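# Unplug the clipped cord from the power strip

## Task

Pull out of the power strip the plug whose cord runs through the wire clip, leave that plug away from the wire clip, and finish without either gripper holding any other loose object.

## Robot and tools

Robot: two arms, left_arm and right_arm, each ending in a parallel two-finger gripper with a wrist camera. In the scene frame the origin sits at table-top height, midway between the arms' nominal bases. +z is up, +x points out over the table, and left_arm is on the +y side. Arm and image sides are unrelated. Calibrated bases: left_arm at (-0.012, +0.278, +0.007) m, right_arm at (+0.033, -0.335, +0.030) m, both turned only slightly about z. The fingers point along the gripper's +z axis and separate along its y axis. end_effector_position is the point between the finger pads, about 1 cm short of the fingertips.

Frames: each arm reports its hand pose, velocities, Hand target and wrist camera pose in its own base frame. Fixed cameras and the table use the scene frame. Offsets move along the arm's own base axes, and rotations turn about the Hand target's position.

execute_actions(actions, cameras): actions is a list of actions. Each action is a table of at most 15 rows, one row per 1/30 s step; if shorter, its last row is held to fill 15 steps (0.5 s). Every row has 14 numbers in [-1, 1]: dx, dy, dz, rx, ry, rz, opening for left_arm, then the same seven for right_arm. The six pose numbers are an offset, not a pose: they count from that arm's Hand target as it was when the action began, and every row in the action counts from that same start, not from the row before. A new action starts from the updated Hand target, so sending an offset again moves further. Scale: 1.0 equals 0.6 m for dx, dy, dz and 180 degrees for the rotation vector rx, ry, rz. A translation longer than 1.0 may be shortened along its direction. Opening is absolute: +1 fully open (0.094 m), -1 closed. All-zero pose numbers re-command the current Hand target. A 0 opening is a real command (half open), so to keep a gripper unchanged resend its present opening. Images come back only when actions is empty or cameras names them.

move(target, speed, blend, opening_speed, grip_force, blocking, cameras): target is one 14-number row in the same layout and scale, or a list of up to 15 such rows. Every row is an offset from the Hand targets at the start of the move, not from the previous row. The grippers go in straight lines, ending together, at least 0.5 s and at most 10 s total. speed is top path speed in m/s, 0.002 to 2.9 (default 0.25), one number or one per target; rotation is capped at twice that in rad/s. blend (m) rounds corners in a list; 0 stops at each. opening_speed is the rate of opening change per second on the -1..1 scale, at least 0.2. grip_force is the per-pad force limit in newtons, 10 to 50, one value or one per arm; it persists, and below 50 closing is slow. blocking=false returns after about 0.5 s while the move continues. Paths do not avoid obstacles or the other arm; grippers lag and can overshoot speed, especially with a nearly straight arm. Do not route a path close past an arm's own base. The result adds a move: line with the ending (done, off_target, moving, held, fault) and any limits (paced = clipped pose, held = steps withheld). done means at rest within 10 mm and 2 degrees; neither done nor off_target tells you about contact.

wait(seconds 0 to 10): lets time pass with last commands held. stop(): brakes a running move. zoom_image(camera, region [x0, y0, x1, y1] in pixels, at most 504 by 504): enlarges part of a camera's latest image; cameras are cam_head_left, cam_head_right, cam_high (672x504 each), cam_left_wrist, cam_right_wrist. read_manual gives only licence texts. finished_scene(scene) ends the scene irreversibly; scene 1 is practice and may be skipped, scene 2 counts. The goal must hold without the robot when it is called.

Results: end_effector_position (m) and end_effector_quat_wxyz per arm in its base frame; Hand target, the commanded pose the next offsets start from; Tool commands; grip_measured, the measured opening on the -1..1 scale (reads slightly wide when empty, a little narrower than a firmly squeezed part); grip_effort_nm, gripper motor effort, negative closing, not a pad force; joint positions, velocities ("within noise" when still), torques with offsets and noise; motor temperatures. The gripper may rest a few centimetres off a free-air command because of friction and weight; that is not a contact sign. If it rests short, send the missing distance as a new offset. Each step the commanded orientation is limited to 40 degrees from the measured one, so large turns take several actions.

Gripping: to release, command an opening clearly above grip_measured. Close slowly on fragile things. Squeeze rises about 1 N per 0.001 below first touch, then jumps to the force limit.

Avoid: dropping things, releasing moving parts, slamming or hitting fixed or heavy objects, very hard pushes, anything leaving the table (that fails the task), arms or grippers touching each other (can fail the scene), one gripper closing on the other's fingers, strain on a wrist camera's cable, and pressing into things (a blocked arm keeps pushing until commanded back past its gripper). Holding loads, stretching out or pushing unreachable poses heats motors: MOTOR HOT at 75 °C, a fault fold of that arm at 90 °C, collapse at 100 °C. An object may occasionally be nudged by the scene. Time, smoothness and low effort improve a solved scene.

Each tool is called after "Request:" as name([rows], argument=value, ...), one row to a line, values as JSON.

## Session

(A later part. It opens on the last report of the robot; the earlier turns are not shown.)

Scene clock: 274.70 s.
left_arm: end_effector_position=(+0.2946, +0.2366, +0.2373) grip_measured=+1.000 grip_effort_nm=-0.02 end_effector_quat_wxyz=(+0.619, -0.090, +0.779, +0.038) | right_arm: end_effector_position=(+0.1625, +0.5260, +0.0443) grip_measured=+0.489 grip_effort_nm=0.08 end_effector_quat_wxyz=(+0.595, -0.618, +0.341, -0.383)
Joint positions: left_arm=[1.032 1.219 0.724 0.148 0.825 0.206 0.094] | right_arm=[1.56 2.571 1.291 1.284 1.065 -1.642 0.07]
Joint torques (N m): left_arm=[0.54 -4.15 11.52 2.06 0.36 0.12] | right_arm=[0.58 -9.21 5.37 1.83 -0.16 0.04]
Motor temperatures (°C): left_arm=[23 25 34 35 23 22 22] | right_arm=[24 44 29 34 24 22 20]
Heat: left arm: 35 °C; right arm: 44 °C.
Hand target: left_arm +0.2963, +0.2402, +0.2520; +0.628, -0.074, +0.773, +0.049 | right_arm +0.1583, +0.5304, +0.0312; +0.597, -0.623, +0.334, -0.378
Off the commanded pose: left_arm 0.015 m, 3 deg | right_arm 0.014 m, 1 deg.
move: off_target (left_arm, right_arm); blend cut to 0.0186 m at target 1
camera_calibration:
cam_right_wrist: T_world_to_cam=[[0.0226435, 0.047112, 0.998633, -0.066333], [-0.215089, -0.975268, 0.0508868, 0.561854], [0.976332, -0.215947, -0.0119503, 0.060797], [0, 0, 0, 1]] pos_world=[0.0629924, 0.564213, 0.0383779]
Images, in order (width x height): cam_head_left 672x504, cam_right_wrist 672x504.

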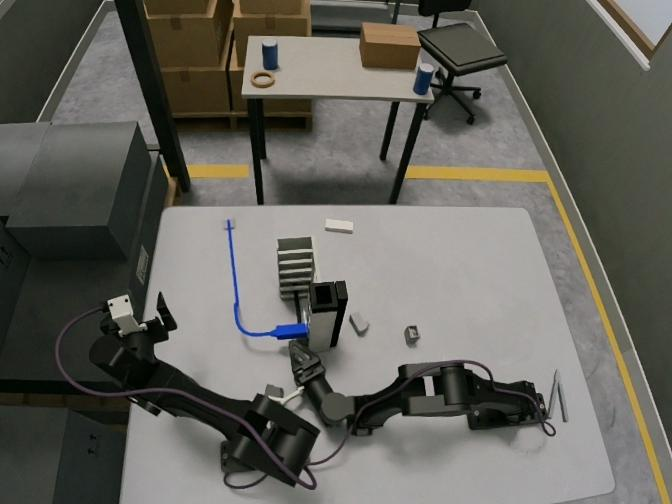

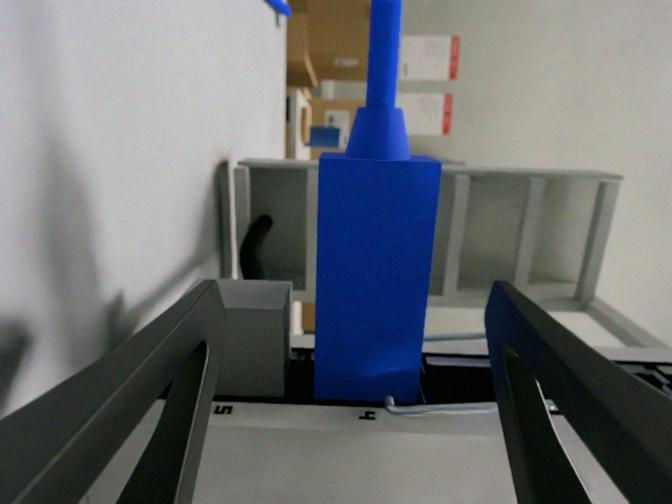

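Request:
move(target=[0,0,0,0,0,0,1,0.067,0.056,0.0,0,0,0,0.49], speed=0.1, cameras=["cam_right_wrist","cam_head_left"])

Request:
zoom_image(camera="cam_head_left", region=[220, 270, 360, 370])

Scene clock: 287.03 s.
left_arm: end_effector_position=(+0.2946, +0.2366, +0.2373) grip_measured=+1.000 grip_effort_nm=-0.02 end_effector_quat_wxyz=(+0.619, -0.090, +0.779, +0.038) | right_arm: end_effector_position=(+0.2005, +0.5595, +0.0492) grip_measured=+0.489 grip_effort_nm=0.08 end_effector_quat_wxyz=(+0.603, -0.612, +0.344, -0.379)
Joint positions: left_arm=[1.032 1.219 0.724 0.148 0.825 0.206 0.094] | right_arm=[1.48 2.642 1.484 1.184 0.982 -1.642 0.07]
Joint torques (N m): left_arm=[0.53 -4.15 11.51 2.05 0.35 0.12] | right_arm=[0.25 -10.04 6.15 1.57 -0.21 0.02]
Heat: left arm: 36 °C; right arm: 42 °C.
Hand target: left_arm +0.2963, +0.2402, +0.2520; +0.628, -0.074, +0.773, +0.049 | right_arm +0.1984, +0.5642, +0.0313; +0.598, -0.623, +0.334, -0.378
Off the commanded pose: left_arm 0.015 m, 3 deg | right_arm 0.019 m, 2 deg.
move: off_target (left_arm, right_arm)
camera_calibration:
cam_right_wrist: T_world_to_cam=[[0.0198551, 0.026174, 0.99946, -0.0614986], [-0.212592, -0.976686, 0.0298009, 0.603837], [0.976939, -0.213069, -0.0138278, 0.0293752], [0, 0, 0, 1]] pos_world=[0.100895, 0.597628, 0.0438767]
Images, in order (width x height): cam_head_left 672x504, cam_right_wrist 672x504.

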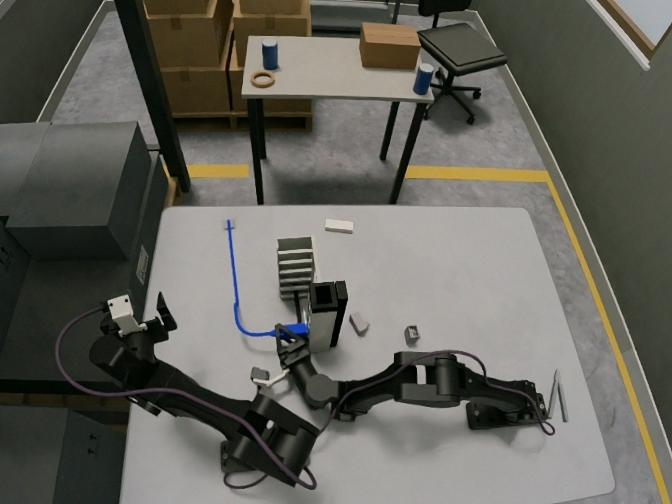

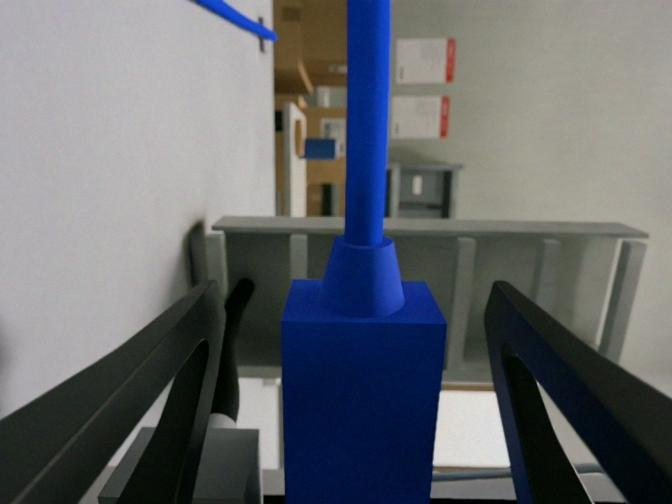

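Scaled by 3.600 from the camera's 672x504 image, which has a finer 960x720 frame.

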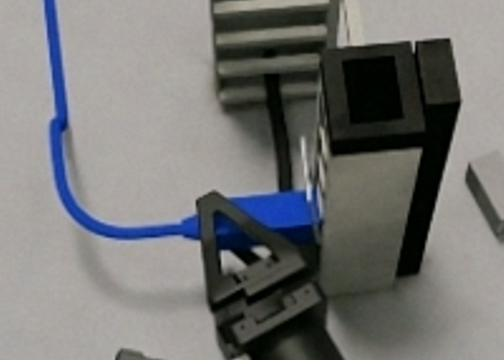

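Request:
move(target=[0,0,0,0,0,0,1,0.012,-0.028,-0.006,0,0,0,0.49], speed=0.1, cameras=["cam_right_wrist"])

Scene clock: 293.50 s.
left_arm: end_effector_position=(+0.2946, +0.2366, +0.2373) grip_measured=+1.000 grip_effort_nm=-0.03 end_effector_quat_wxyz=(+0.619, -0.090, +0.779, +0.038) | right_arm: end_effector_position=(+0.2027, +0.5505, +0.0391) grip_measured=+0.489 grip_effort_nm=0.08 end_effector_quat_wxyz=(+0.601, -0.619, +0.337, -0.377)
Joint positions: left_arm=[1.032 1.219 0.724 0.148 0.825 0.206 0.094] | right_arm=[1.471 2.642 1.431 1.224 0.959 -1.642 0.07]
Joint torques (N m): left_arm=[0.54 -4.14 11.52 2.06 0.36 0.12] | right_arm=[-0.73 -11.26 3.77 1.86 -0.13 0.05]
Heat: left arm: 36 °C; right arm: 40 °C.
Hand target: left_arm +0.2963, +0.2402, +0.2520; +0.628, -0.074, +0.773, +0.049 | right_arm +0.2057, +0.5472, +0.0276; +0.597, -0.623, +0.334, -0.378
Off the commanded pose: left_arm 0.015 m, 3 deg | right_arm 0.012 m, 1 deg.
move: off_target (left_arm, right_arm)
camera_calibration:
cam_right_wrist: T_world_to_cam=[[0.0202555, 0.0397456, 0.999005, -0.0587628], [-0.1991, -0.979036, 0.042988, 0.59391], [0.97977, -0.199773, -0.0119175, 0.01709], [0, 0, 0, 1]] pos_world=[0.102694, 0.587209, 0.033377]
Images, in order (width x height): cam_right_wrist 672x504.

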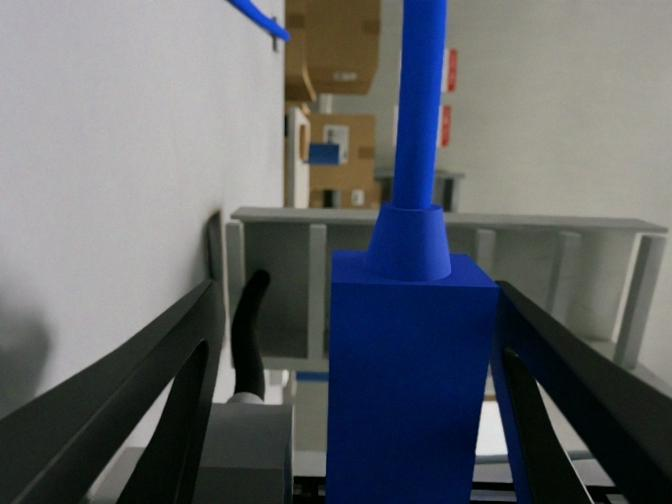

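Request:
move(target=[0,0,0,0,0,0,1,0.0,-0.002,0.068,0,0,0,0.49], speed=0.1, cameras=["cam_right_wrist"])

Scene clock: 301.10 s.
left_arm: end_effector_position=(+0.2946, +0.2366, +0.2373) grip_measured=+1.000 grip_effort_nm=-0.03 end_effector_quat_wxyz=(+0.619, -0.090, +0.779, +0.038) | right_arm: end_effector_position=(+0.2002, +0.5490, +0.0467) grip_measured=+0.489 grip_effort_nm=0.07 end_effector_quat_wxyz=(+0.592, -0.635, +0.323, -0.375)
Joint positions: left_arm=[1.032 1.219 0.724 0.148 0.825 0.206 0.094] | right_arm=[1.47 2.585 1.385 1.171 0.935 -1.643 0.07]
Joint torques (N m): left_arm=[0.51 -4.14 11.54 2.07 0.35 0.11] | right_arm=[-0.69 -16.38 3.71 1.69 0.13 0.01]
Motor temperatures (°C): left_arm=[23 25 35 36 23 22 22] | right_arm=[24 39 30 35 24 22 20]
Heat: left arm: 36 °C; right arm: 39 °C.
Hand target: left_arm +0.2963, +0.2402, +0.2520; +0.628, -0.074, +0.773, +0.049 | right_arm +0.2057, +0.5461, +0.0684; +0.597, -0.623, +0.334, -0.378
Off the commanded pose: left_arm 0.015 m, 3 deg | right_arm 0.023 m, 2 deg.
move: off_target (left_arm, right_arm)
camera_calibration:
cam_right_wrist: T_world_to_cam=[[0.0228001, 0.0808009, 0.996469, -0.0892146], [-0.175753, -0.980882, 0.0835584, 0.586024], [0.98417, -0.177038, -0.00816322, 0.00583134], [0, 0, 0, 1]] pos_world=[0.0992907, 0.583061, 0.03998]
Images, in order (width x height): cam_right_wrist 672x504.

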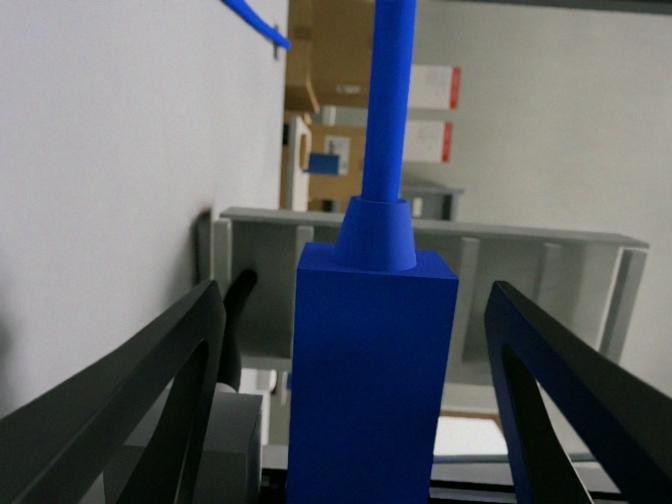

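Request:
move(target=[0,0,0,0,0,0,1,0.006,0.006,0.011,0,0,0,0.2], speed=0.1, opening_speed=0.5, cameras=["cam_right_wrist"])

Scene clock: 310.97 s.
left_arm: end_effector_position=(+0.2946, +0.2366, +0.2373) grip_measured=+1.000 grip_effort_nm=-0.02 end_effector_quat_wxyz=(+0.619, -0.090, +0.779, +0.038) | right_arm: end_effector_position=(+0.2007, +0.5491, +0.0444) grip_measured=+0.201 grip_effort_nm=-0.06 end_effector_quat_wxyz=(-0.584, +0.643, -0.320, +0.379)
Joint positions: left_arm=[1.032 1.219 0.724 0.148 0.825 0.206 0.094] | right_arm=[1.469 2.578 1.385 1.14 0.935 -1.643 0.056]
Joint torques (N m): left_arm=[0.51 -4.16 11.52 2.05 0.35 0.13] | right_arm=[-1.32 -16.8 4.78 1.73 0.08 -0.03]
Heat: left arm: 36 °C; right arm: 40 °C.
Hand target: left_arm +0.2963, +0.2402, +0.2520; +0.628, -0.074, +0.773, +0.049 | right_arm +0.2093, +0.5497, +0.0751; -0.598, +0.623, -0.334, +0.378
Off the commanded pose: left_arm 0.015 m, 3 deg | right_arm 0.032 m, 3 deg.
move: off_target (left_arm, right_arm)
camera_calibration:
cam_right_wrist: T_world_to_cam=[[0.0254654, 0.106009, 0.994039, -0.1012], [-0.176229, -0.978313, 0.108846, 0.583848], [0.98402, -0.17795, -0.00623126, 0.00577169], [0, 0, 0, 1]] pos_world=[0.0997885, 0.582941, 0.0370828]
Images, in order (width x height): cam_right_wrist 672x504.

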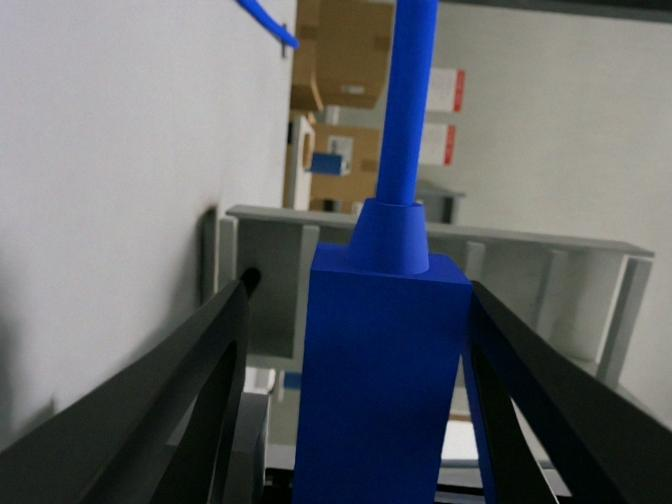

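Request:
move(target=[0,0,0,0,0,0,1,0,0,0,0,0,0,-0.38], opening_speed=0.3, cameras=["cam_right_wrist","cam_head_left"])

Scene clock: 319.13 s.
left_arm: end_effector_position=(+0.2946, +0.2366, +0.2373) grip_measured=+1.000 grip_effort_nm=-0.03 end_effector_quat_wxyz=(+0.619, -0.090, +0.779, +0.038) | right_arm: end_effector_position=(+0.2017, +0.5497, +0.0501) grip_measured=-0.253 grip_effort_nm=-1.02 end_effector_quat_wxyz=(-0.588, +0.639, -0.324, +0.375)
Joint positions: left_arm=[1.032 1.219 0.724 0.148 0.825 0.206 0.094] | right_arm=[1.468 2.568 1.385 1.139 0.933 -1.634 0.035]
Joint torques (N m): left_arm=[0.54 -4.15 11.54 2.06 0.35 0.12] | right_arm=[-1.18 -15.9 4.86 1.71 0.12 -0.09]
Heat: left arm: 36 °C; right arm: 41 °C.
Hand target: left_arm +0.2963, +0.2402, +0.2520; +0.628, -0.074, +0.773, +0.049 | right_arm +0.2093, +0.5497, +0.0751; -0.598, +0.623, -0.334, +0.378
Off the commanded pose: left_arm 0.015 m, 3 deg | right_arm 0.026 m, 2 deg.
move: off_target (left_arm, right_arm)
camera_calibration:
cam_right_wrist: T_world_to_cam=[[0.0290144, 0.0886549, 0.99564, -0.0981706], [-0.176521, -0.97995, 0.092402, 0.585806], [0.983869, -0.178433, -0.0127832, 0.00555969], [0, 0, 0, 1]] pos_world=[0.100786, 0.583756, 0.0436841]
Images, in order (width x height): cam_head_left 672x504, cam_right_wrist 672x504.

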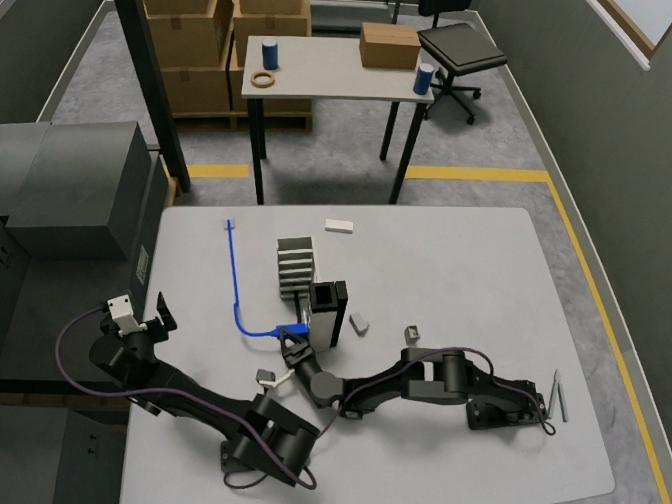

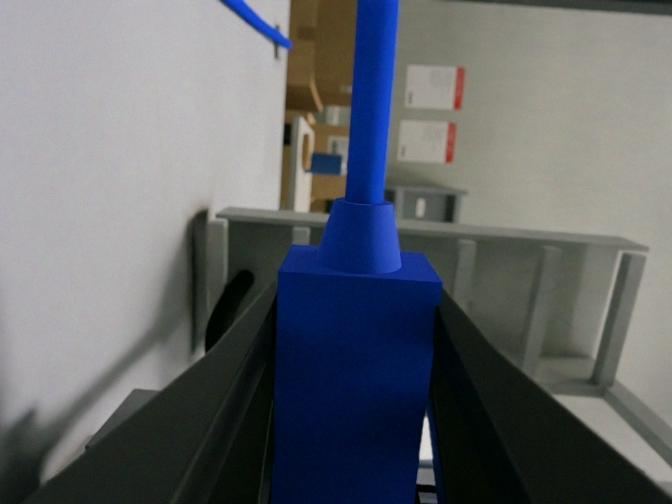

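Request:
move(target=[0,0,0,0,0,0,1,0,0.085,-0.02,0,0,0,-0.38], speed=0.08, cameras=["cam_right_wrist","cam_head_left"])

Request:
zoom_image(camera="cam_head_left", region=[220, 270, 360, 370])

Scene clock: 328.13 s.
left_arm: end_effector_position=(+0.2946, +0.2366, +0.2373) grip_measured=+1.000 grip_effort_nm=-0.02 end_effector_quat_wxyz=(+0.619, -0.090, +0.779, +0.038) | right_arm: end_effector_position=(+0.2118, +0.5537, +0.0508) grip_measured=-0.254 grip_effort_nm=-1.02 end_effector_quat_wxyz=(-0.550, +0.611, -0.374, +0.429)
Joint positions: left_arm=[1.032 1.219 0.724 0.148 0.825 0.206 0.094] | right_arm=[1.481 2.639 1.571 1.008 1.121 -1.628 0.035]
Joint torques (N m): left_arm=[0.51 -4.16 11.54 2.06 0.35 0.12] | right_arm=[-0.57 -11.86 11.08 1.79 -1.82 -0.23]
Heat: left arm: 36 °C; right arm: 41 °C.
Hand target: left_arm +0.2963, +0.2402, +0.2520; +0.628, -0.074, +0.773, +0.049 | right_arm +0.2094, +0.6006, +0.0631; -0.597, +0.623, -0.334, +0.378
Off the commanded pose: left_arm 0.015 m, 3 deg | right_arm 0.049 m, 9 deg.
move: off_target (left_arm, right_arm)
camera_calibration:
cam_right_wrist: T_world_to_cam=[[0.0394367, 0.095491, 0.994649, -0.105453], [-0.343758, -0.933366, 0.103237, 0.600557], [0.93823, -0.34599, -0.00398304, 0.0983917], [0, 0, 0, 1]] pos_world=[0.118291, 0.604652, 0.0432806]
Images, in order (width x height): cam_head_left 672x504, cam_right_wrist 672x504.

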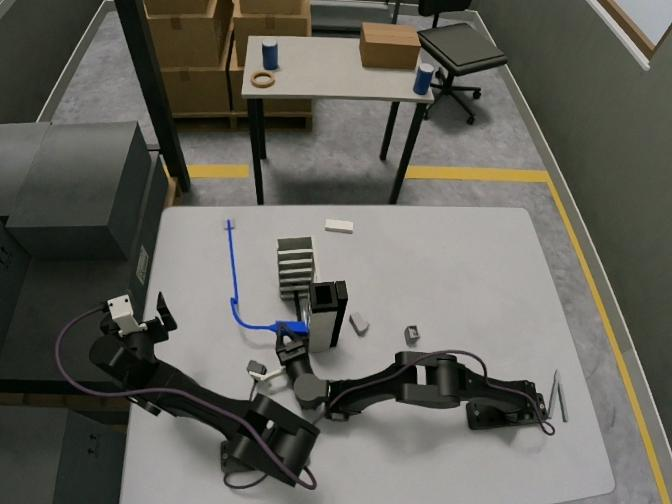

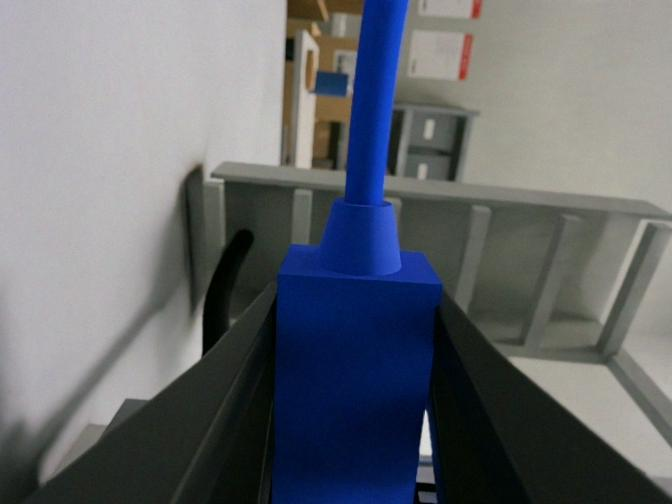

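Scaled by 3.600 from the camera's 672x504 image, which has a finer 960x720 frame.

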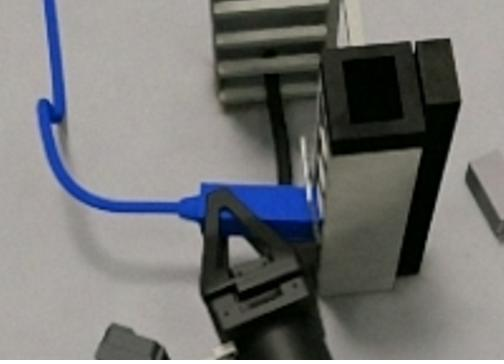

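Request:
move(target=[0,0,0,0,0,0,1,-0.035,0.05,0,0,0,0,-0.38], speed=0.06, cameras=["cam_right_wrist","cam_head_left"])

Request:
zoom_image(camera="cam_head_left", region=[220, 270, 360, 370])

Scene clock: 334.33 s.
left_arm: end_effector_position=(+0.2946, +0.2366, +0.2373) grip_measured=+1.000 grip_effort_nm=-0.02 end_effector_quat_wxyz=(+0.619, -0.090, +0.779, +0.038) | right_arm: end_effector_position=(+0.2099, +0.5556, +0.0510) grip_measured=-0.257 grip_effort_nm=-1.02 end_effector_quat_wxyz=(-0.532, +0.589, -0.402, +0.457)
Joint positions: left_arm=[1.032 1.219 0.724 0.148 0.825 0.206 0.094] | right_arm=[1.499 2.696 1.689 0.956 1.236 -1.633 0.035]
Joint torques (N m): left_arm=[0.53 -4.14 11.52 2.06 0.35 0.12] | right_arm=[3.03 -12.53 11.86 1.55 -2.54 -0.25]
Heat: left arm: 36 °C; right arm: 42 °C.
Hand target: left_arm +0.2963, +0.2402, +0.2520; +0.628, -0.074, +0.773, +0.049 | right_arm +0.1884, +0.6306, +0.0630; -0.597, +0.623, -0.334, +0.378
Off the commanded pose: left_arm 0.015 m, 3 deg | right_arm 0.079 m, 15 deg.
move: off_target (left_arm, right_arm)
camera_calibration:
cam_right_wrist: T_world_to_cam=[[0.0398026, 0.0867012, 0.995439, -0.100985], [-0.43375, -0.895971, 0.0953812, 0.600127], [0.900154, -0.435568, 0.00194467, 0.158327], [0, 0, 0, 1]] pos_world=[0.121806, 0.615414, 0.0429758]
Images, in order (width x height): cam_head_left 672x504, cam_right_wrist 672x504.

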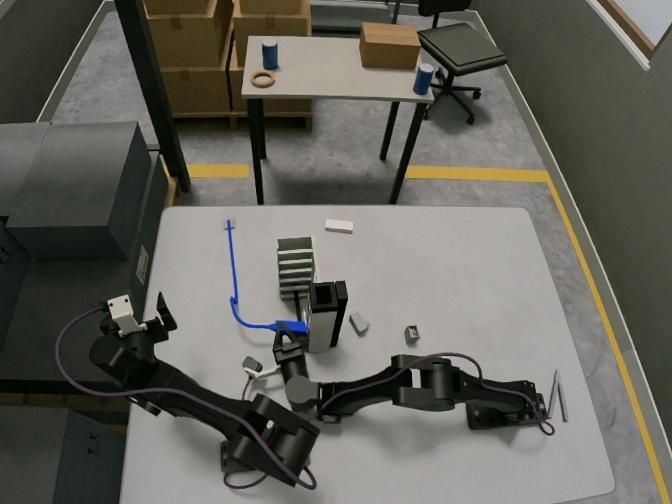

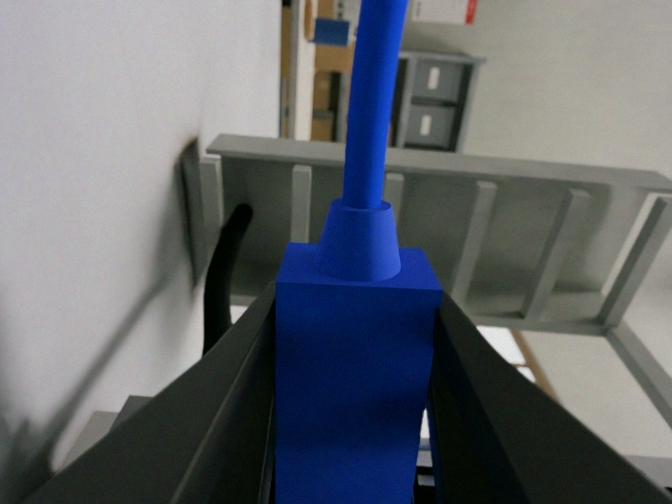

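Scaled by 3.600 from the camera's 672x504 image, which has a finer 960x720 frame.

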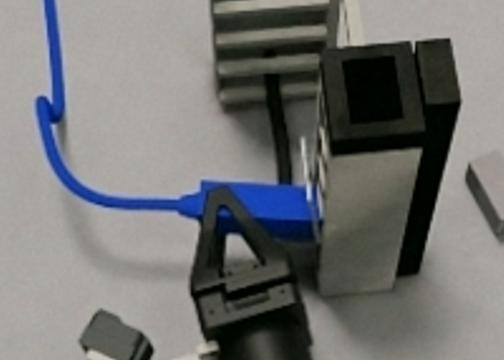

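Request:
move(target=[0,0,0,0,0,0,1,0,0.02,0,0,0,0.13,-0.38], speed=0.15, cameras=["cam_right_wrist","cam_head_left"])

Request:
zoom_image(camera="cam_head_left", region=[220, 270, 360, 370])

Scene clock: 346.20 s.
left_arm: end_effector_position=(+0.2946, +0.2366, +0.2373) grip_measured=+1.000 grip_effort_nm=-0.03 end_effector_quat_wxyz=(+0.619, -0.090, +0.779, +0.038) | right_arm: end_effector_position=(+0.1962, +0.6310, +0.0468) grip_measured=-0.266 grip_effort_nm=-1.02 end_effector_quat_wxyz=(-0.635, +0.695, -0.202, +0.270)
Joint positions: left_arm=[1.032 1.219 0.724 0.148 0.825 0.206 0.094] | right_arm=[1.403 2.658 1.61 0.995 0.517 -1.663 0.034]
Joint torques (N m): left_arm=[0.53 -4.14 11.52 2.06 0.36 0.12] | right_arm=[0.87 -13.61 7.56 2.21 -0.32 0.22]
Motor temperatures (°C): left_arm=[23 25 35 36 23 22 22] | right_arm=[24 43 36 34 28 22 21]
Heat: left arm: 36 °C; right arm: 43 °C.
Hand target: left_arm +0.2963, +0.2402, +0.2520; +0.628, -0.074, +0.773, +0.049 | right_arm +0.1883, +0.6426, +0.0631; -0.662, +0.678, -0.201, +0.249
Off the commanded pose: left_arm 0.015 m, 3 deg | right_arm 0.021 m, 4 deg.
move: off_target (left_arm, right_arm)
camera_calibration:
cam_right_wrist: T_world_to_cam=[[-0.00651278, 0.122129, 0.992493, -0.115991], [0.172595, -0.977481, 0.121414, 0.593414], [0.984971, 0.172091, -0.0147128, -0.195861], [0, 0, 0, 1]] pos_world=[0.0897413, 0.627922, 0.0401901]
Images, in order (width x height): cam_head_left 672x504, cam_right_wrist 672x504.

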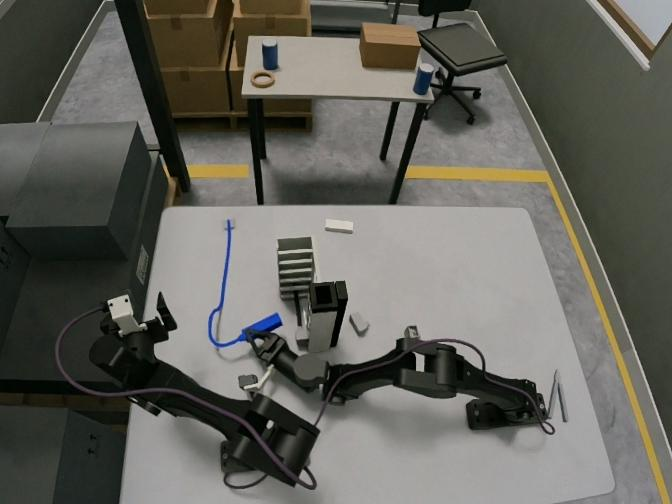

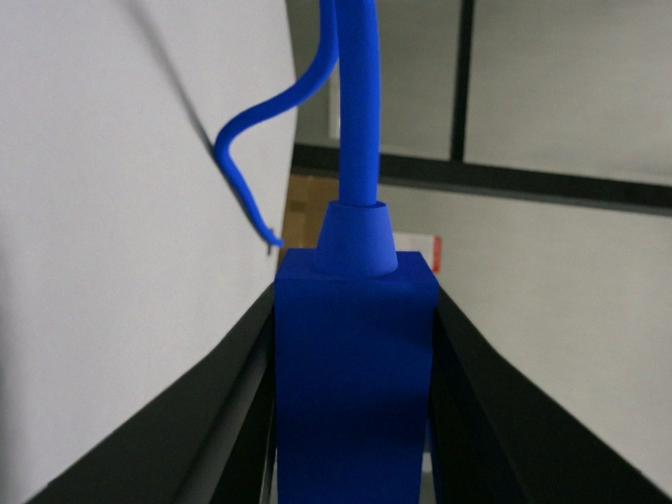

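Scaled by 3.600 from the camera's 672x504 image, which has a finer 960x720 frame.

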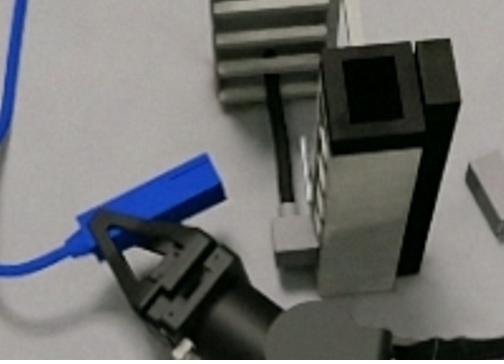

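Request:
move(target=[0,0,0,0,0,0,1,0.01,0.0,0.0,-0.15,0.118,0,-0.38], speed=0.25, cameras=["cam_right_wrist","cam_head_left","cam_high"])

Request:
zoom_image(camera="cam_head_left", region=[200, 270, 360, 390])

Scene clock: 373.17 s.
left_arm: end_effector_position=(+0.2946, +0.2366, +0.2373) grip_measured=+1.000 grip_effort_nm=-0.02 end_effector_quat_wxyz=(+0.619, -0.090, +0.779, +0.038) | right_arm: end_effector_position=(+0.1965, +0.6323, +0.0344) grip_measured=-0.266 grip_effort_nm=-1.02 end_effector_quat_wxyz=(-0.412, +0.858, -0.251, +0.176)
Joint positions: left_arm=[1.032 1.219 0.724 0.148 0.825 0.206 0.094] | right_arm=[1.37 2.543 1.983 -0.142 0.384 -1.383 0.034]
Joint torques (N m): left_arm=[0.51 -4.14 11.52 2.06 0.36 0.13] | right_arm=[0.1 -16.61 8.4 1.77 -0.12 0.17]
Heat: left arm: 37 °C; right arm: 43 °C.
Hand target: left_arm +0.2963, +0.2403, +0.2520; +0.628, -0.074, +0.773, +0.049 | right_arm +0.1944, +0.6426, +0.0631; -0.438, +0.847, -0.255, +0.161
Off the commanded pose: left_arm 0.015 m, 3 deg | right_arm 0.031 m, 4 deg.
move: off_target (left_arm, right_arm)
camera_calibration:
cam_right_wrist: T_world_to_cam=[[0.337377, 0.540494, 0.770742, -0.428166], [0.284317, -0.839014, 0.463917, 0.474892], [0.897408, 0.0626205, -0.436736, -0.0955877], [0, 0, 0, 1]] pos_world=[0.0952144, 0.635848, 0.0679486]
Images, in order (width x height): cam_head_left 672x504, cam_high 672x504, cam_right_wrist 672x504.

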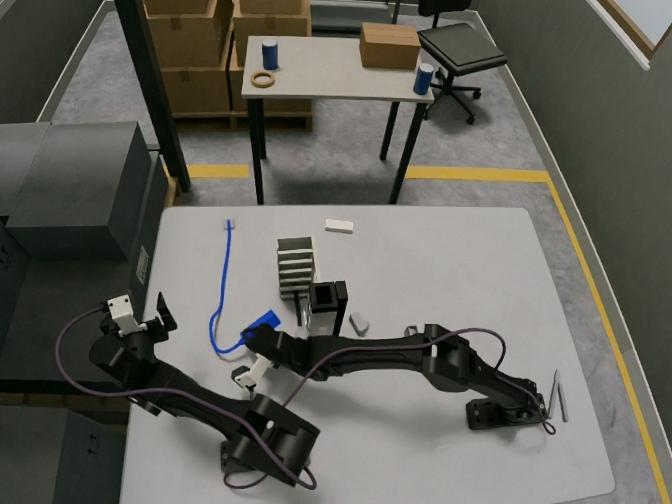

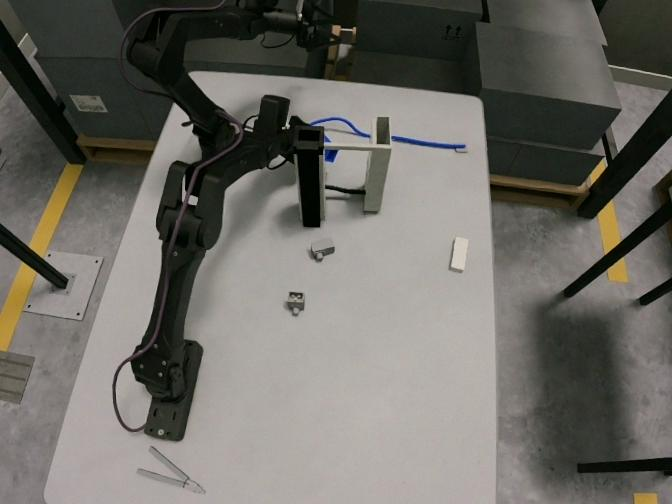

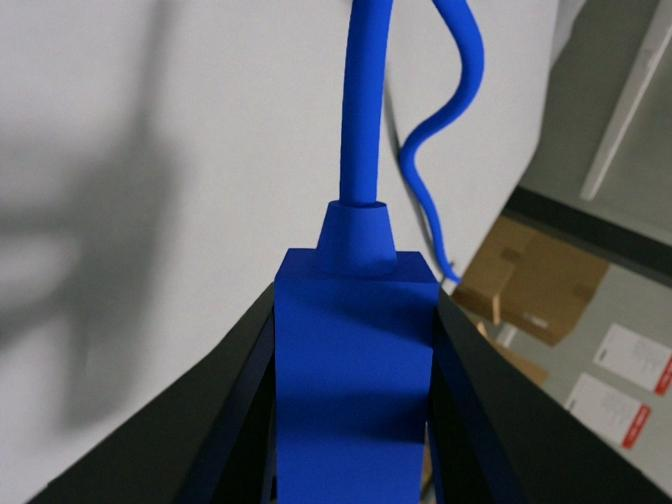

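Scaled by 3.150 from the camera's 672x504 image, which has a finer 960x720 frame.

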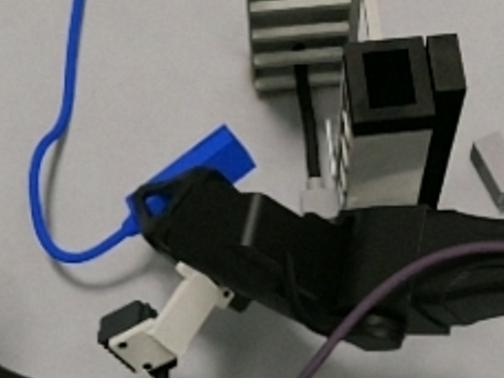

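Request:
move(target=[0,0,0,0,0,0,1,0.0,0.0,-0.1,0,0,0,-0.38], speed=0.1, cameras=["cam_right_wrist","cam_head_left"])

Request:
zoom_image(camera="cam_head_left", region=[200, 270, 360, 390])

Scene clock: 383.33 s.
left_arm: end_effector_position=(+0.2946, +0.2366, +0.2373) grip_measured=+1.000 grip_effort_nm=-0.03 end_effector_quat_wxyz=(+0.619, -0.090, +0.779, +0.038) | right_arm: end_effector_position=(+0.1980, +0.6406, +0.0234) grip_measured=-0.266 grip_effort_nm=-1.02 end_effector_quat_wxyz=(-0.443, +0.842, -0.254, +0.172)
Joint positions: left_arm=[1.032 1.219 0.724 0.148 0.825 0.206 0.094] | right_arm=[1.37 2.574 1.941 0.001 0.383 -1.381 0.034]
Joint torques (N m): left_arm=[0.54 -4.15 11.51 2.06 0.35 0.13] | right_arm=[0.06 -11.81 6.27 1.98 -0.11 0.15]
Motor temperatures (°C): left_arm=[23 25 36 37 23 22 22] | right_arm=[24 49 34 36 25 22 22]
Heat: left arm: 37 °C; right arm: 49 °C.
Hand target: left_arm +0.2963, +0.2403, +0.2520; +0.628, -0.074, +0.773, +0.049 | right_arm +0.1944, +0.6427, +0.0030; -0.438, +0.847, -0.255, +0.161
Off the commanded pose: left_arm 0.015 m, 3 deg | right_arm 0.021 m, 2 deg.
move: off_target (left_arm, right_arm)
camera_calibration:
cam_right_wrist: T_world_to_cam=[[0.327697, 0.485662, 0.810399, -0.3886], [0.279045, -0.869249, 0.408094, 0.508258], [0.902634, 0.0924071, -0.420372, -0.122755], [0, 0, 0, 1]] pos_world=[0.096319, 0.641874, 0.0559017]
Images, in order (width x height): cam_head_left 672x504, cam_right_wrist 672x504.

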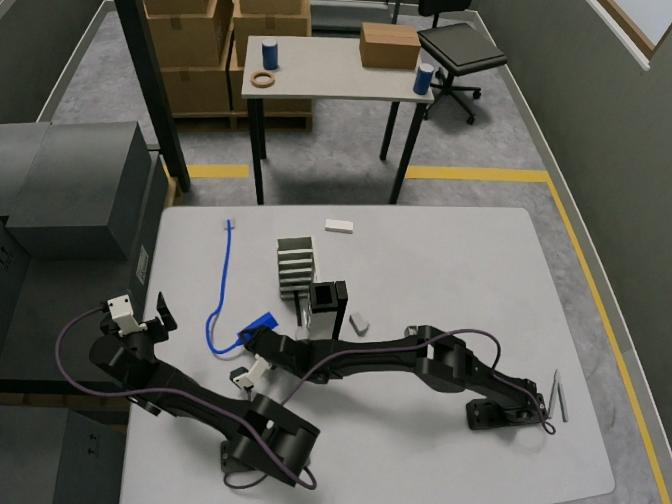

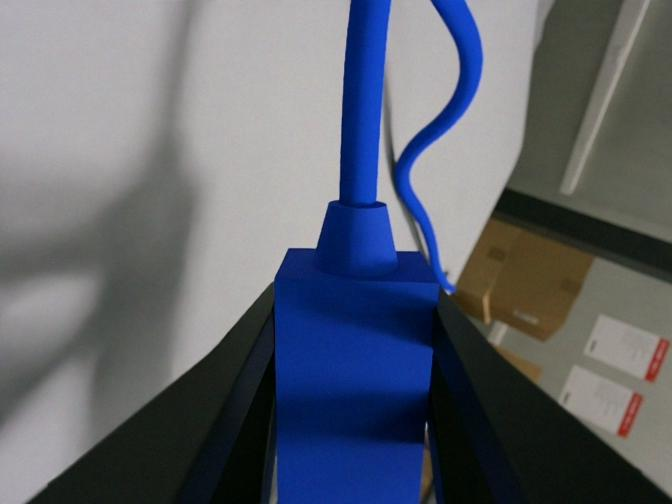

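Scaled by 3.150 from the camera's 672x504 image, which has a finer 960x720 frame.

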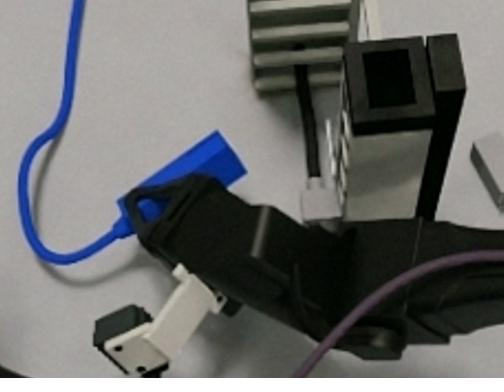

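Request:
move(target=[0,0,0,0,0,0,1,0.0,-0.01,-0.033,0,0,0,-0.38], speed=0.06, cameras=["cam_right_wrist"])

Scene clock: 388.60 s.
left_arm: end_effector_position=(+0.2946, +0.2366, +0.2373) grip_measured=+1.000 grip_effort_nm=-0.03 end_effector_quat_wxyz=(+0.619, -0.090, +0.779, +0.038) | right_arm: end_effector_position=(+0.1971, +0.6374, +0.0083) grip_measured=-0.266 grip_effort_nm=-1.02 end_effector_quat_wxyz=(-0.448, +0.840, -0.255, +0.171)
Joint positions: left_arm=[1.032 1.219 0.724 0.148 0.825 0.206 0.094] | right_arm=[1.37 2.586 1.89 0.075 0.382 -1.381 0.034]
Joint torques (N m): left_arm=[0.54 -4.12 11.52 2.06 0.36 0.12] | right_arm=[-0.13 -11.4 5.79 1.94 -0.11 0.15]
Heat: left arm: 37 °C; right arm: 47 °C.
Hand target: left_arm +0.2963, +0.2403, +0.2520; +0.628, -0.074, +0.773, +0.049 | right_arm +0.1944, +0.6366, -0.0168; -0.438, +0.847, -0.255, +0.161
Off the commanded pose: left_arm 0.015 m, 3 deg | right_arm 0.025 m, 2 deg.
move: off_target (left_arm, right_arm)
camera_calibration:
cam_right_wrist: T_world_to_cam=[[0.326323, 0.476807, 0.816191, -0.368688], [0.279116, -0.873562, 0.398728, 0.514716], [0.90311, 0.097698, -0.418148, -0.131517], [0, 0, 0, 1]] pos_world=[0.0954199, 0.638278, 0.0406948]
Images, in order (width x height): cam_right_wrist 672x504.

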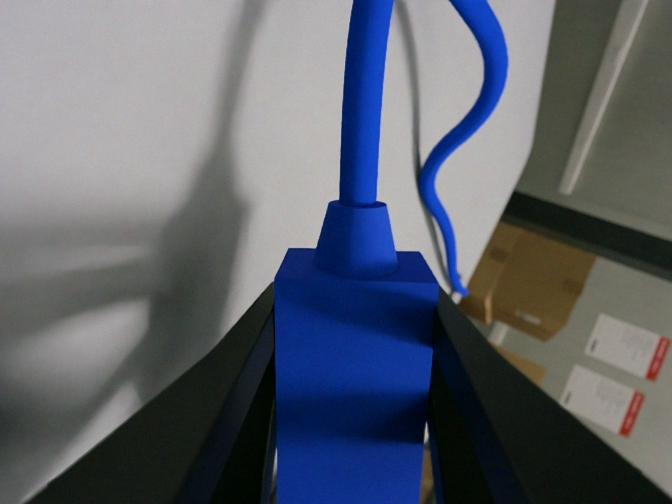

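Request:
move(target=[0,0,0,0,0,0,1,0.0,0,-0.015,0,0,0,-0.38], speed=0.05, cameras=["cam_right_wrist"])

Scene clock: 397.33 s.
left_arm: end_effector_position=(+0.2946, +0.2366, +0.2373) grip_measured=+1.000 grip_effort_nm=-0.02 end_effector_quat_wxyz=(+0.619, -0.090, +0.779, +0.038) | right_arm: end_effector_position=(+0.1970, +0.6372, -0.0015) grip_measured=-0.266 grip_effort_nm=-1.02 end_effector_quat_wxyz=(-0.448, +0.840, -0.255, +0.171)
Joint positions: left_arm=[1.032 1.219 0.724 0.148 0.825 0.206 0.094] | right_arm=[1.37 2.605 1.884 0.098 0.381 -1.38 0.034]
Joint torques (N m): left_arm=[0.54 -4.14 11.54 2.06 0.35 0.12] | right_arm=[-0.08 -11.58 5.98 1.93 -0.11 0.13]
Heat: left arm: 37 °C; right arm: 46 °C.
Hand target: left_arm +0.2963, +0.2403, +0.2520; +0.628, -0.074, +0.773, +0.049 | right_arm +0.1944, +0.6366, -0.0258; -0.438, +0.847, -0.255, +0.161
Off the commanded pose: left_arm 0.015 m, 3 deg | right_arm 0.024 m, 2 deg.
move: off_target (left_arm, right_arm)
camera_calibration:
cam_right_wrist: T_world_to_cam=[[0.326741, 0.477253, 0.815764, -0.360907], [0.279443, -0.873331, 0.399005, 0.518162], [0.902858, 0.0975879, -0.418718, -0.135341], [0, 0, 0, 1]] pos_world=[0.0953197, 0.637978, 0.0309956]
Images, in order (width x height): cam_right_wrist 672x504.

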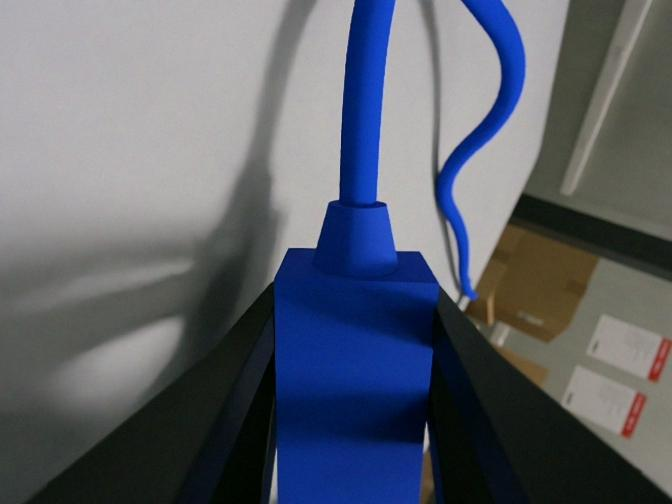

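Request:
move(target=[0,0,0,0,0,0,1,0.0,0,-0.013,0,0,0,-0.38], speed=0.04, cameras=["cam_right_wrist","cam_head_left"])

Request:
zoom_image(camera="cam_head_left", region=[200, 270, 360, 390])

Scene clock: 403.70 s.
left_arm: end_effector_position=(+0.2946, +0.2366, +0.2373) grip_measured=+1.000 grip_effort_nm=-0.02 end_effector_quat_wxyz=(+0.619, -0.090, +0.779, +0.038) | right_arm: end_effector_position=(+0.1971, +0.6378, -0.0083) grip_measured=-0.266 grip_effort_nm=-1.02 end_effector_quat_wxyz=(-0.449, +0.839, -0.255, +0.171)
Joint positions: left_arm=[1.032 1.219 0.724 0.148 0.825 0.206 0.094] | right_arm=[1.37 2.621 1.884 0.118 0.381 -1.38 0.034]
Joint torques (N m): left_arm=[0.53 -4.16 11.49 2.06 0.35 0.12] | right_arm=[-0.05 -11.49 5.96 1.95 -0.11 0.15]
Heat: left arm: 37 °C; right arm: 47 °C.
Hand target: left_arm +0.2963, +0.2403, +0.2520; +0.628, -0.074, +0.773, +0.049 | right_arm +0.1944, +0.6367, -0.0335; -0.438, +0.847, -0.255, +0.161
Off the commanded pose: left_arm 0.015 m, 3 deg | right_arm 0.025 m, 2 deg.
move: off_target (left_arm, right_arm)
camera_calibration:
cam_right_wrist: T_world_to_cam=[[0.326561, 0.474583, 0.817392, -0.353995], [0.279113, -0.874657, 0.396322, 0.522317], [0.903025, 0.0987213, -0.418091, -0.139093], [0, 0, 0, 1]] pos_world=[0.0954197, 0.638579, 0.0241936]
Images, in order (width x height): cam_head_left 672x504, cam_right_wrist 672x504.

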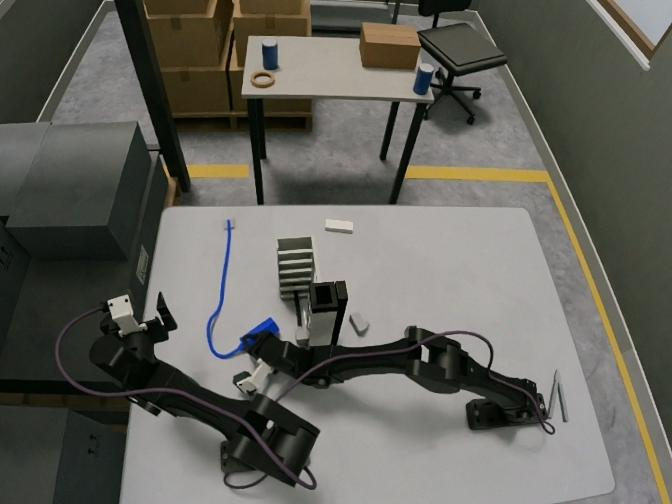

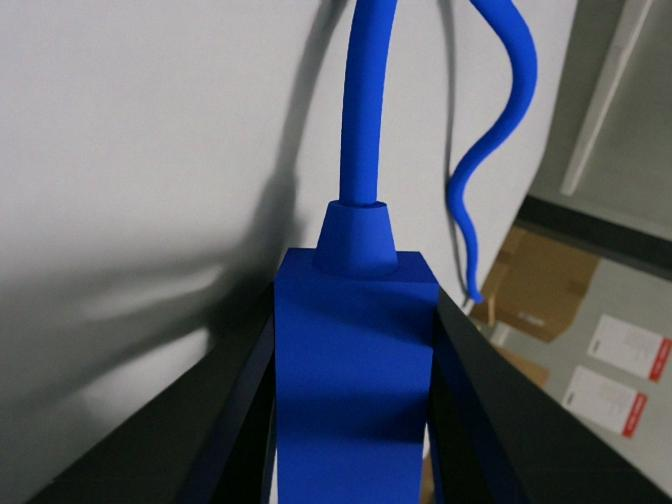

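Scaled by 3.150 from the camera's 672x504 image, which has a finer 960x720 frame.

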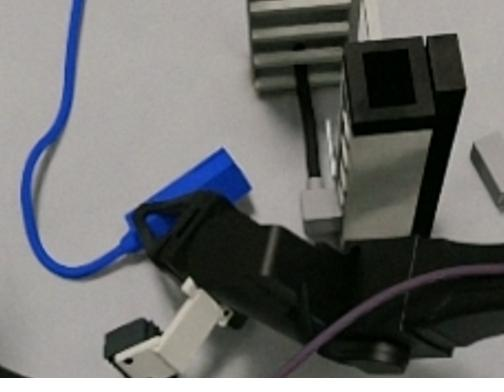

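Request:
move(target=[0,0,0,0,0,0,1,0.0,0,-0.013,0,0,0,-0.38], speed=0.03, cameras=["cam_right_wrist"])

Scene clock: 408.73 s.
left_arm: end_effector_position=(+0.2946, +0.2366, +0.2373) grip_measured=+1.000 grip_effort_nm=-0.02 end_effector_quat_wxyz=(+0.619, -0.090, +0.779, +0.038) | right_arm: end_effector_position=(+0.1975, +0.6398, -0.0101) grip_measured=-0.266 grip_effort_nm=-1.01 end_effector_quat_wxyz=(-0.455, +0.836, -0.256, +0.170)
Joint positions: left_arm=[1.032 1.219 0.724 0.148 0.825 0.206 0.094] | right_arm=[1.37 2.631 1.884 0.141 0.381 -1.38 0.034]
Joint torques (N m): left_arm=[0.53 -4.16 11.51 2.06 0.36 0.13] | right_arm=[-0.21 -11.26 5.85 1.9 -0.09 0.1]
Heat: left arm: 37 °C; right arm: 47 °C.
Hand target: left_arm +0.2963, +0.2403, +0.2520; +0.628, -0.074, +0.773, +0.049 | right_arm +0.1944, +0.6367, -0.0412; -0.438, +0.847, -0.255, +0.161
Off the commanded pose: left_arm 0.015 m, 3 deg | right_arm 0.032 m, 3 deg.
move: off_target (left_arm, right_arm)
camera_calibration:
cam_right_wrist: T_world_to_cam=[[0.32462, 0.463264, 0.824626, -0.345845], [0.277944, -0.88007, 0.384997, 0.528185], [0.904085, 0.104222, -0.41445, -0.144188], [0, 0, 0, 1]] pos_world=[0.0958206, 0.640085, 0.0220846]
Images, in order (width x height): cam_right_wrist 672x504.

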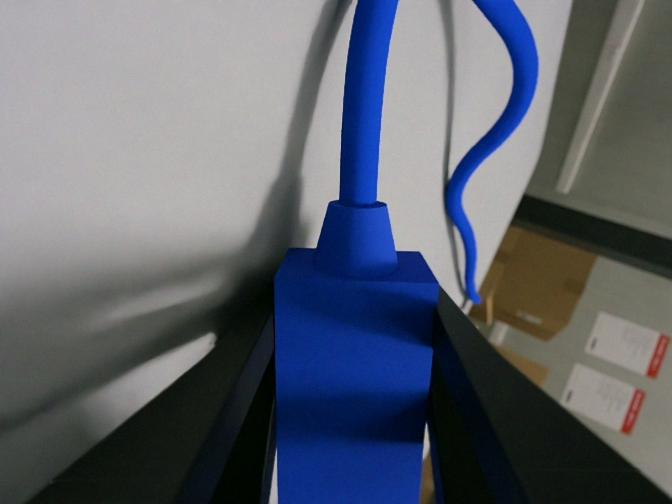

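Request:
move(target=[0,0,0,0,0,0,1,0.0,0,0.04,0,0,0,-0.38], speed=0.05)

Request:
move(target=[0,0,0,0,0,0,1,0.0,0,0.0,0,0,0,-0.1], opening_speed=0.2, cameras=["cam_right_wrist","cam_head_left"])

Request:
zoom_image(camera="cam_head_left", region=[200, 270, 360, 390])

Scene clock: 416.77 s.
left_arm: end_effector_position=(+0.2946, +0.2366, +0.2373) grip_measured=+1.000 grip_effort_nm=-0.02 end_effector_quat_wxyz=(+0.619, -0.090, +0.779, +0.038) | right_arm: end_effector_position=(+0.1974, +0.6391, -0.0111) grip_measured=-0.266 grip_effort_nm=-1.02 end_effector_quat_wxyz=(-0.453, +0.837, -0.256, +0.170)
Joint positions: left_arm=[1.032 1.219 0.724 0.148 0.825 0.206 0.094] | right_arm=[1.37 2.631 1.884 0.136 0.381 -1.379 0.034]
Joint torques (N m): left_arm=[0.54 -4.12 11.52 2.05 0.36 0.12] | right_arm=[-0.14 -14.41 6.65 1.42 -0.11 0.11]
Heat: left arm: 37 °C; right arm: 46 °C.
Hand target: left_arm +0.2963, +0.2403, +0.2520; +0.628, -0.074, +0.773, +0.049 | right_arm +0.1944, +0.6367, -0.0173; -0.438, +0.847, -0.255, +0.161
Off the commanded pose: left_arm 0.015 m, 3 deg | right_arm 0.007 m, 2 deg.
move: off_target (left_arm)

Scene clock: 418.37 s.
left_arm: end_effector_position=(+0.2946, +0.2366, +0.2373) grip_measured=+1.000 grip_effort_nm=-0.02 end_effector_quat_wxyz=(+0.619, -0.090, +0.779, +0.038) | right_arm: end_effector_position=(+0.1974, +0.6395, -0.0105) grip_measured=-0.102 grip_effort_nm=0.10 end_effector_quat_wxyz=(-0.454, +0.836, -0.256, +0.170)
Joint positions: left_arm=[1.032 1.219 0.724 0.148 0.825 0.206 0.094] | right_arm=[1.37 2.631 1.884 0.139 0.381 -1.379 0.042]
Joint torques (N m): left_arm=[0.53 -4.15 11.52 2.06 0.35 0.11] | right_arm=[-0.12 -14.34 6.58 1.37 -0.11 0.1]
Heat: left arm: 37 °C; right arm: 46 °C.
Hand target: left_arm +0.2963, +0.2403, +0.2520; +0.628, -0.074, +0.773, +0.049 | right_arm +0.1944, +0.6367, -0.0172; -0.438, +0.847, -0.255, +0.161
Off the commanded pose: left_arm 0.015 m, 3 deg | right_arm 0.008 m, 2 deg.
move: off_target (left_arm)
camera_calibration:
cam_right_wrist: T_world_to_cam=[[0.325277, 0.464666, 0.823578, -0.346411], [0.278451, -0.879392, 0.38618, 0.527642], [0.903692, 0.103711, -0.415433, -0.143814], [0, 0, 0, 1]] pos_world=[0.0957203, 0.639884, 0.0217861]
Images, in order (width x height): cam_head_left 672x504, cam_right_wrist 672x504.

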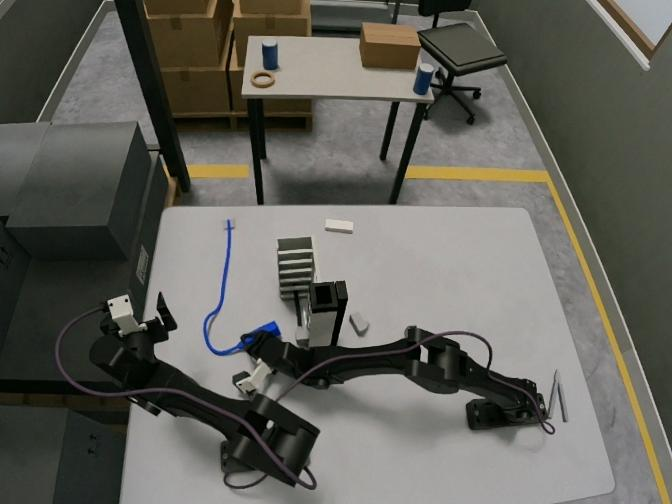

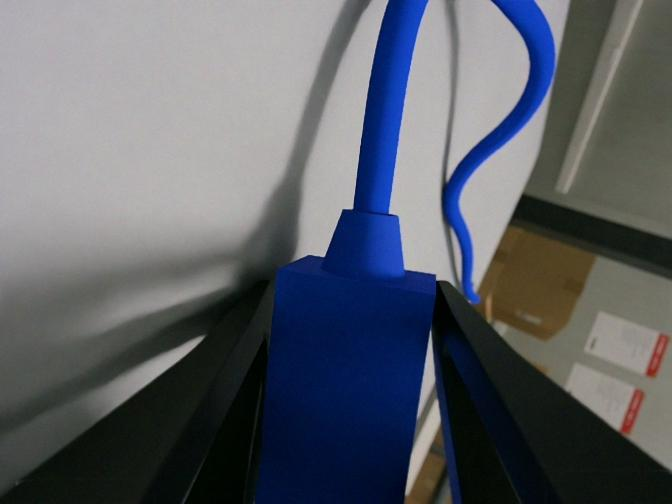

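Scaled by 3.150 from the camera's 672x504 image, which has a finer 960x720 frame.

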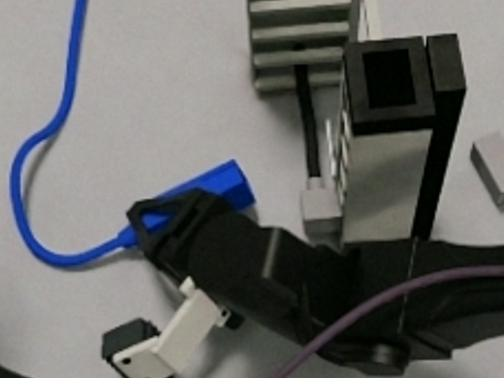

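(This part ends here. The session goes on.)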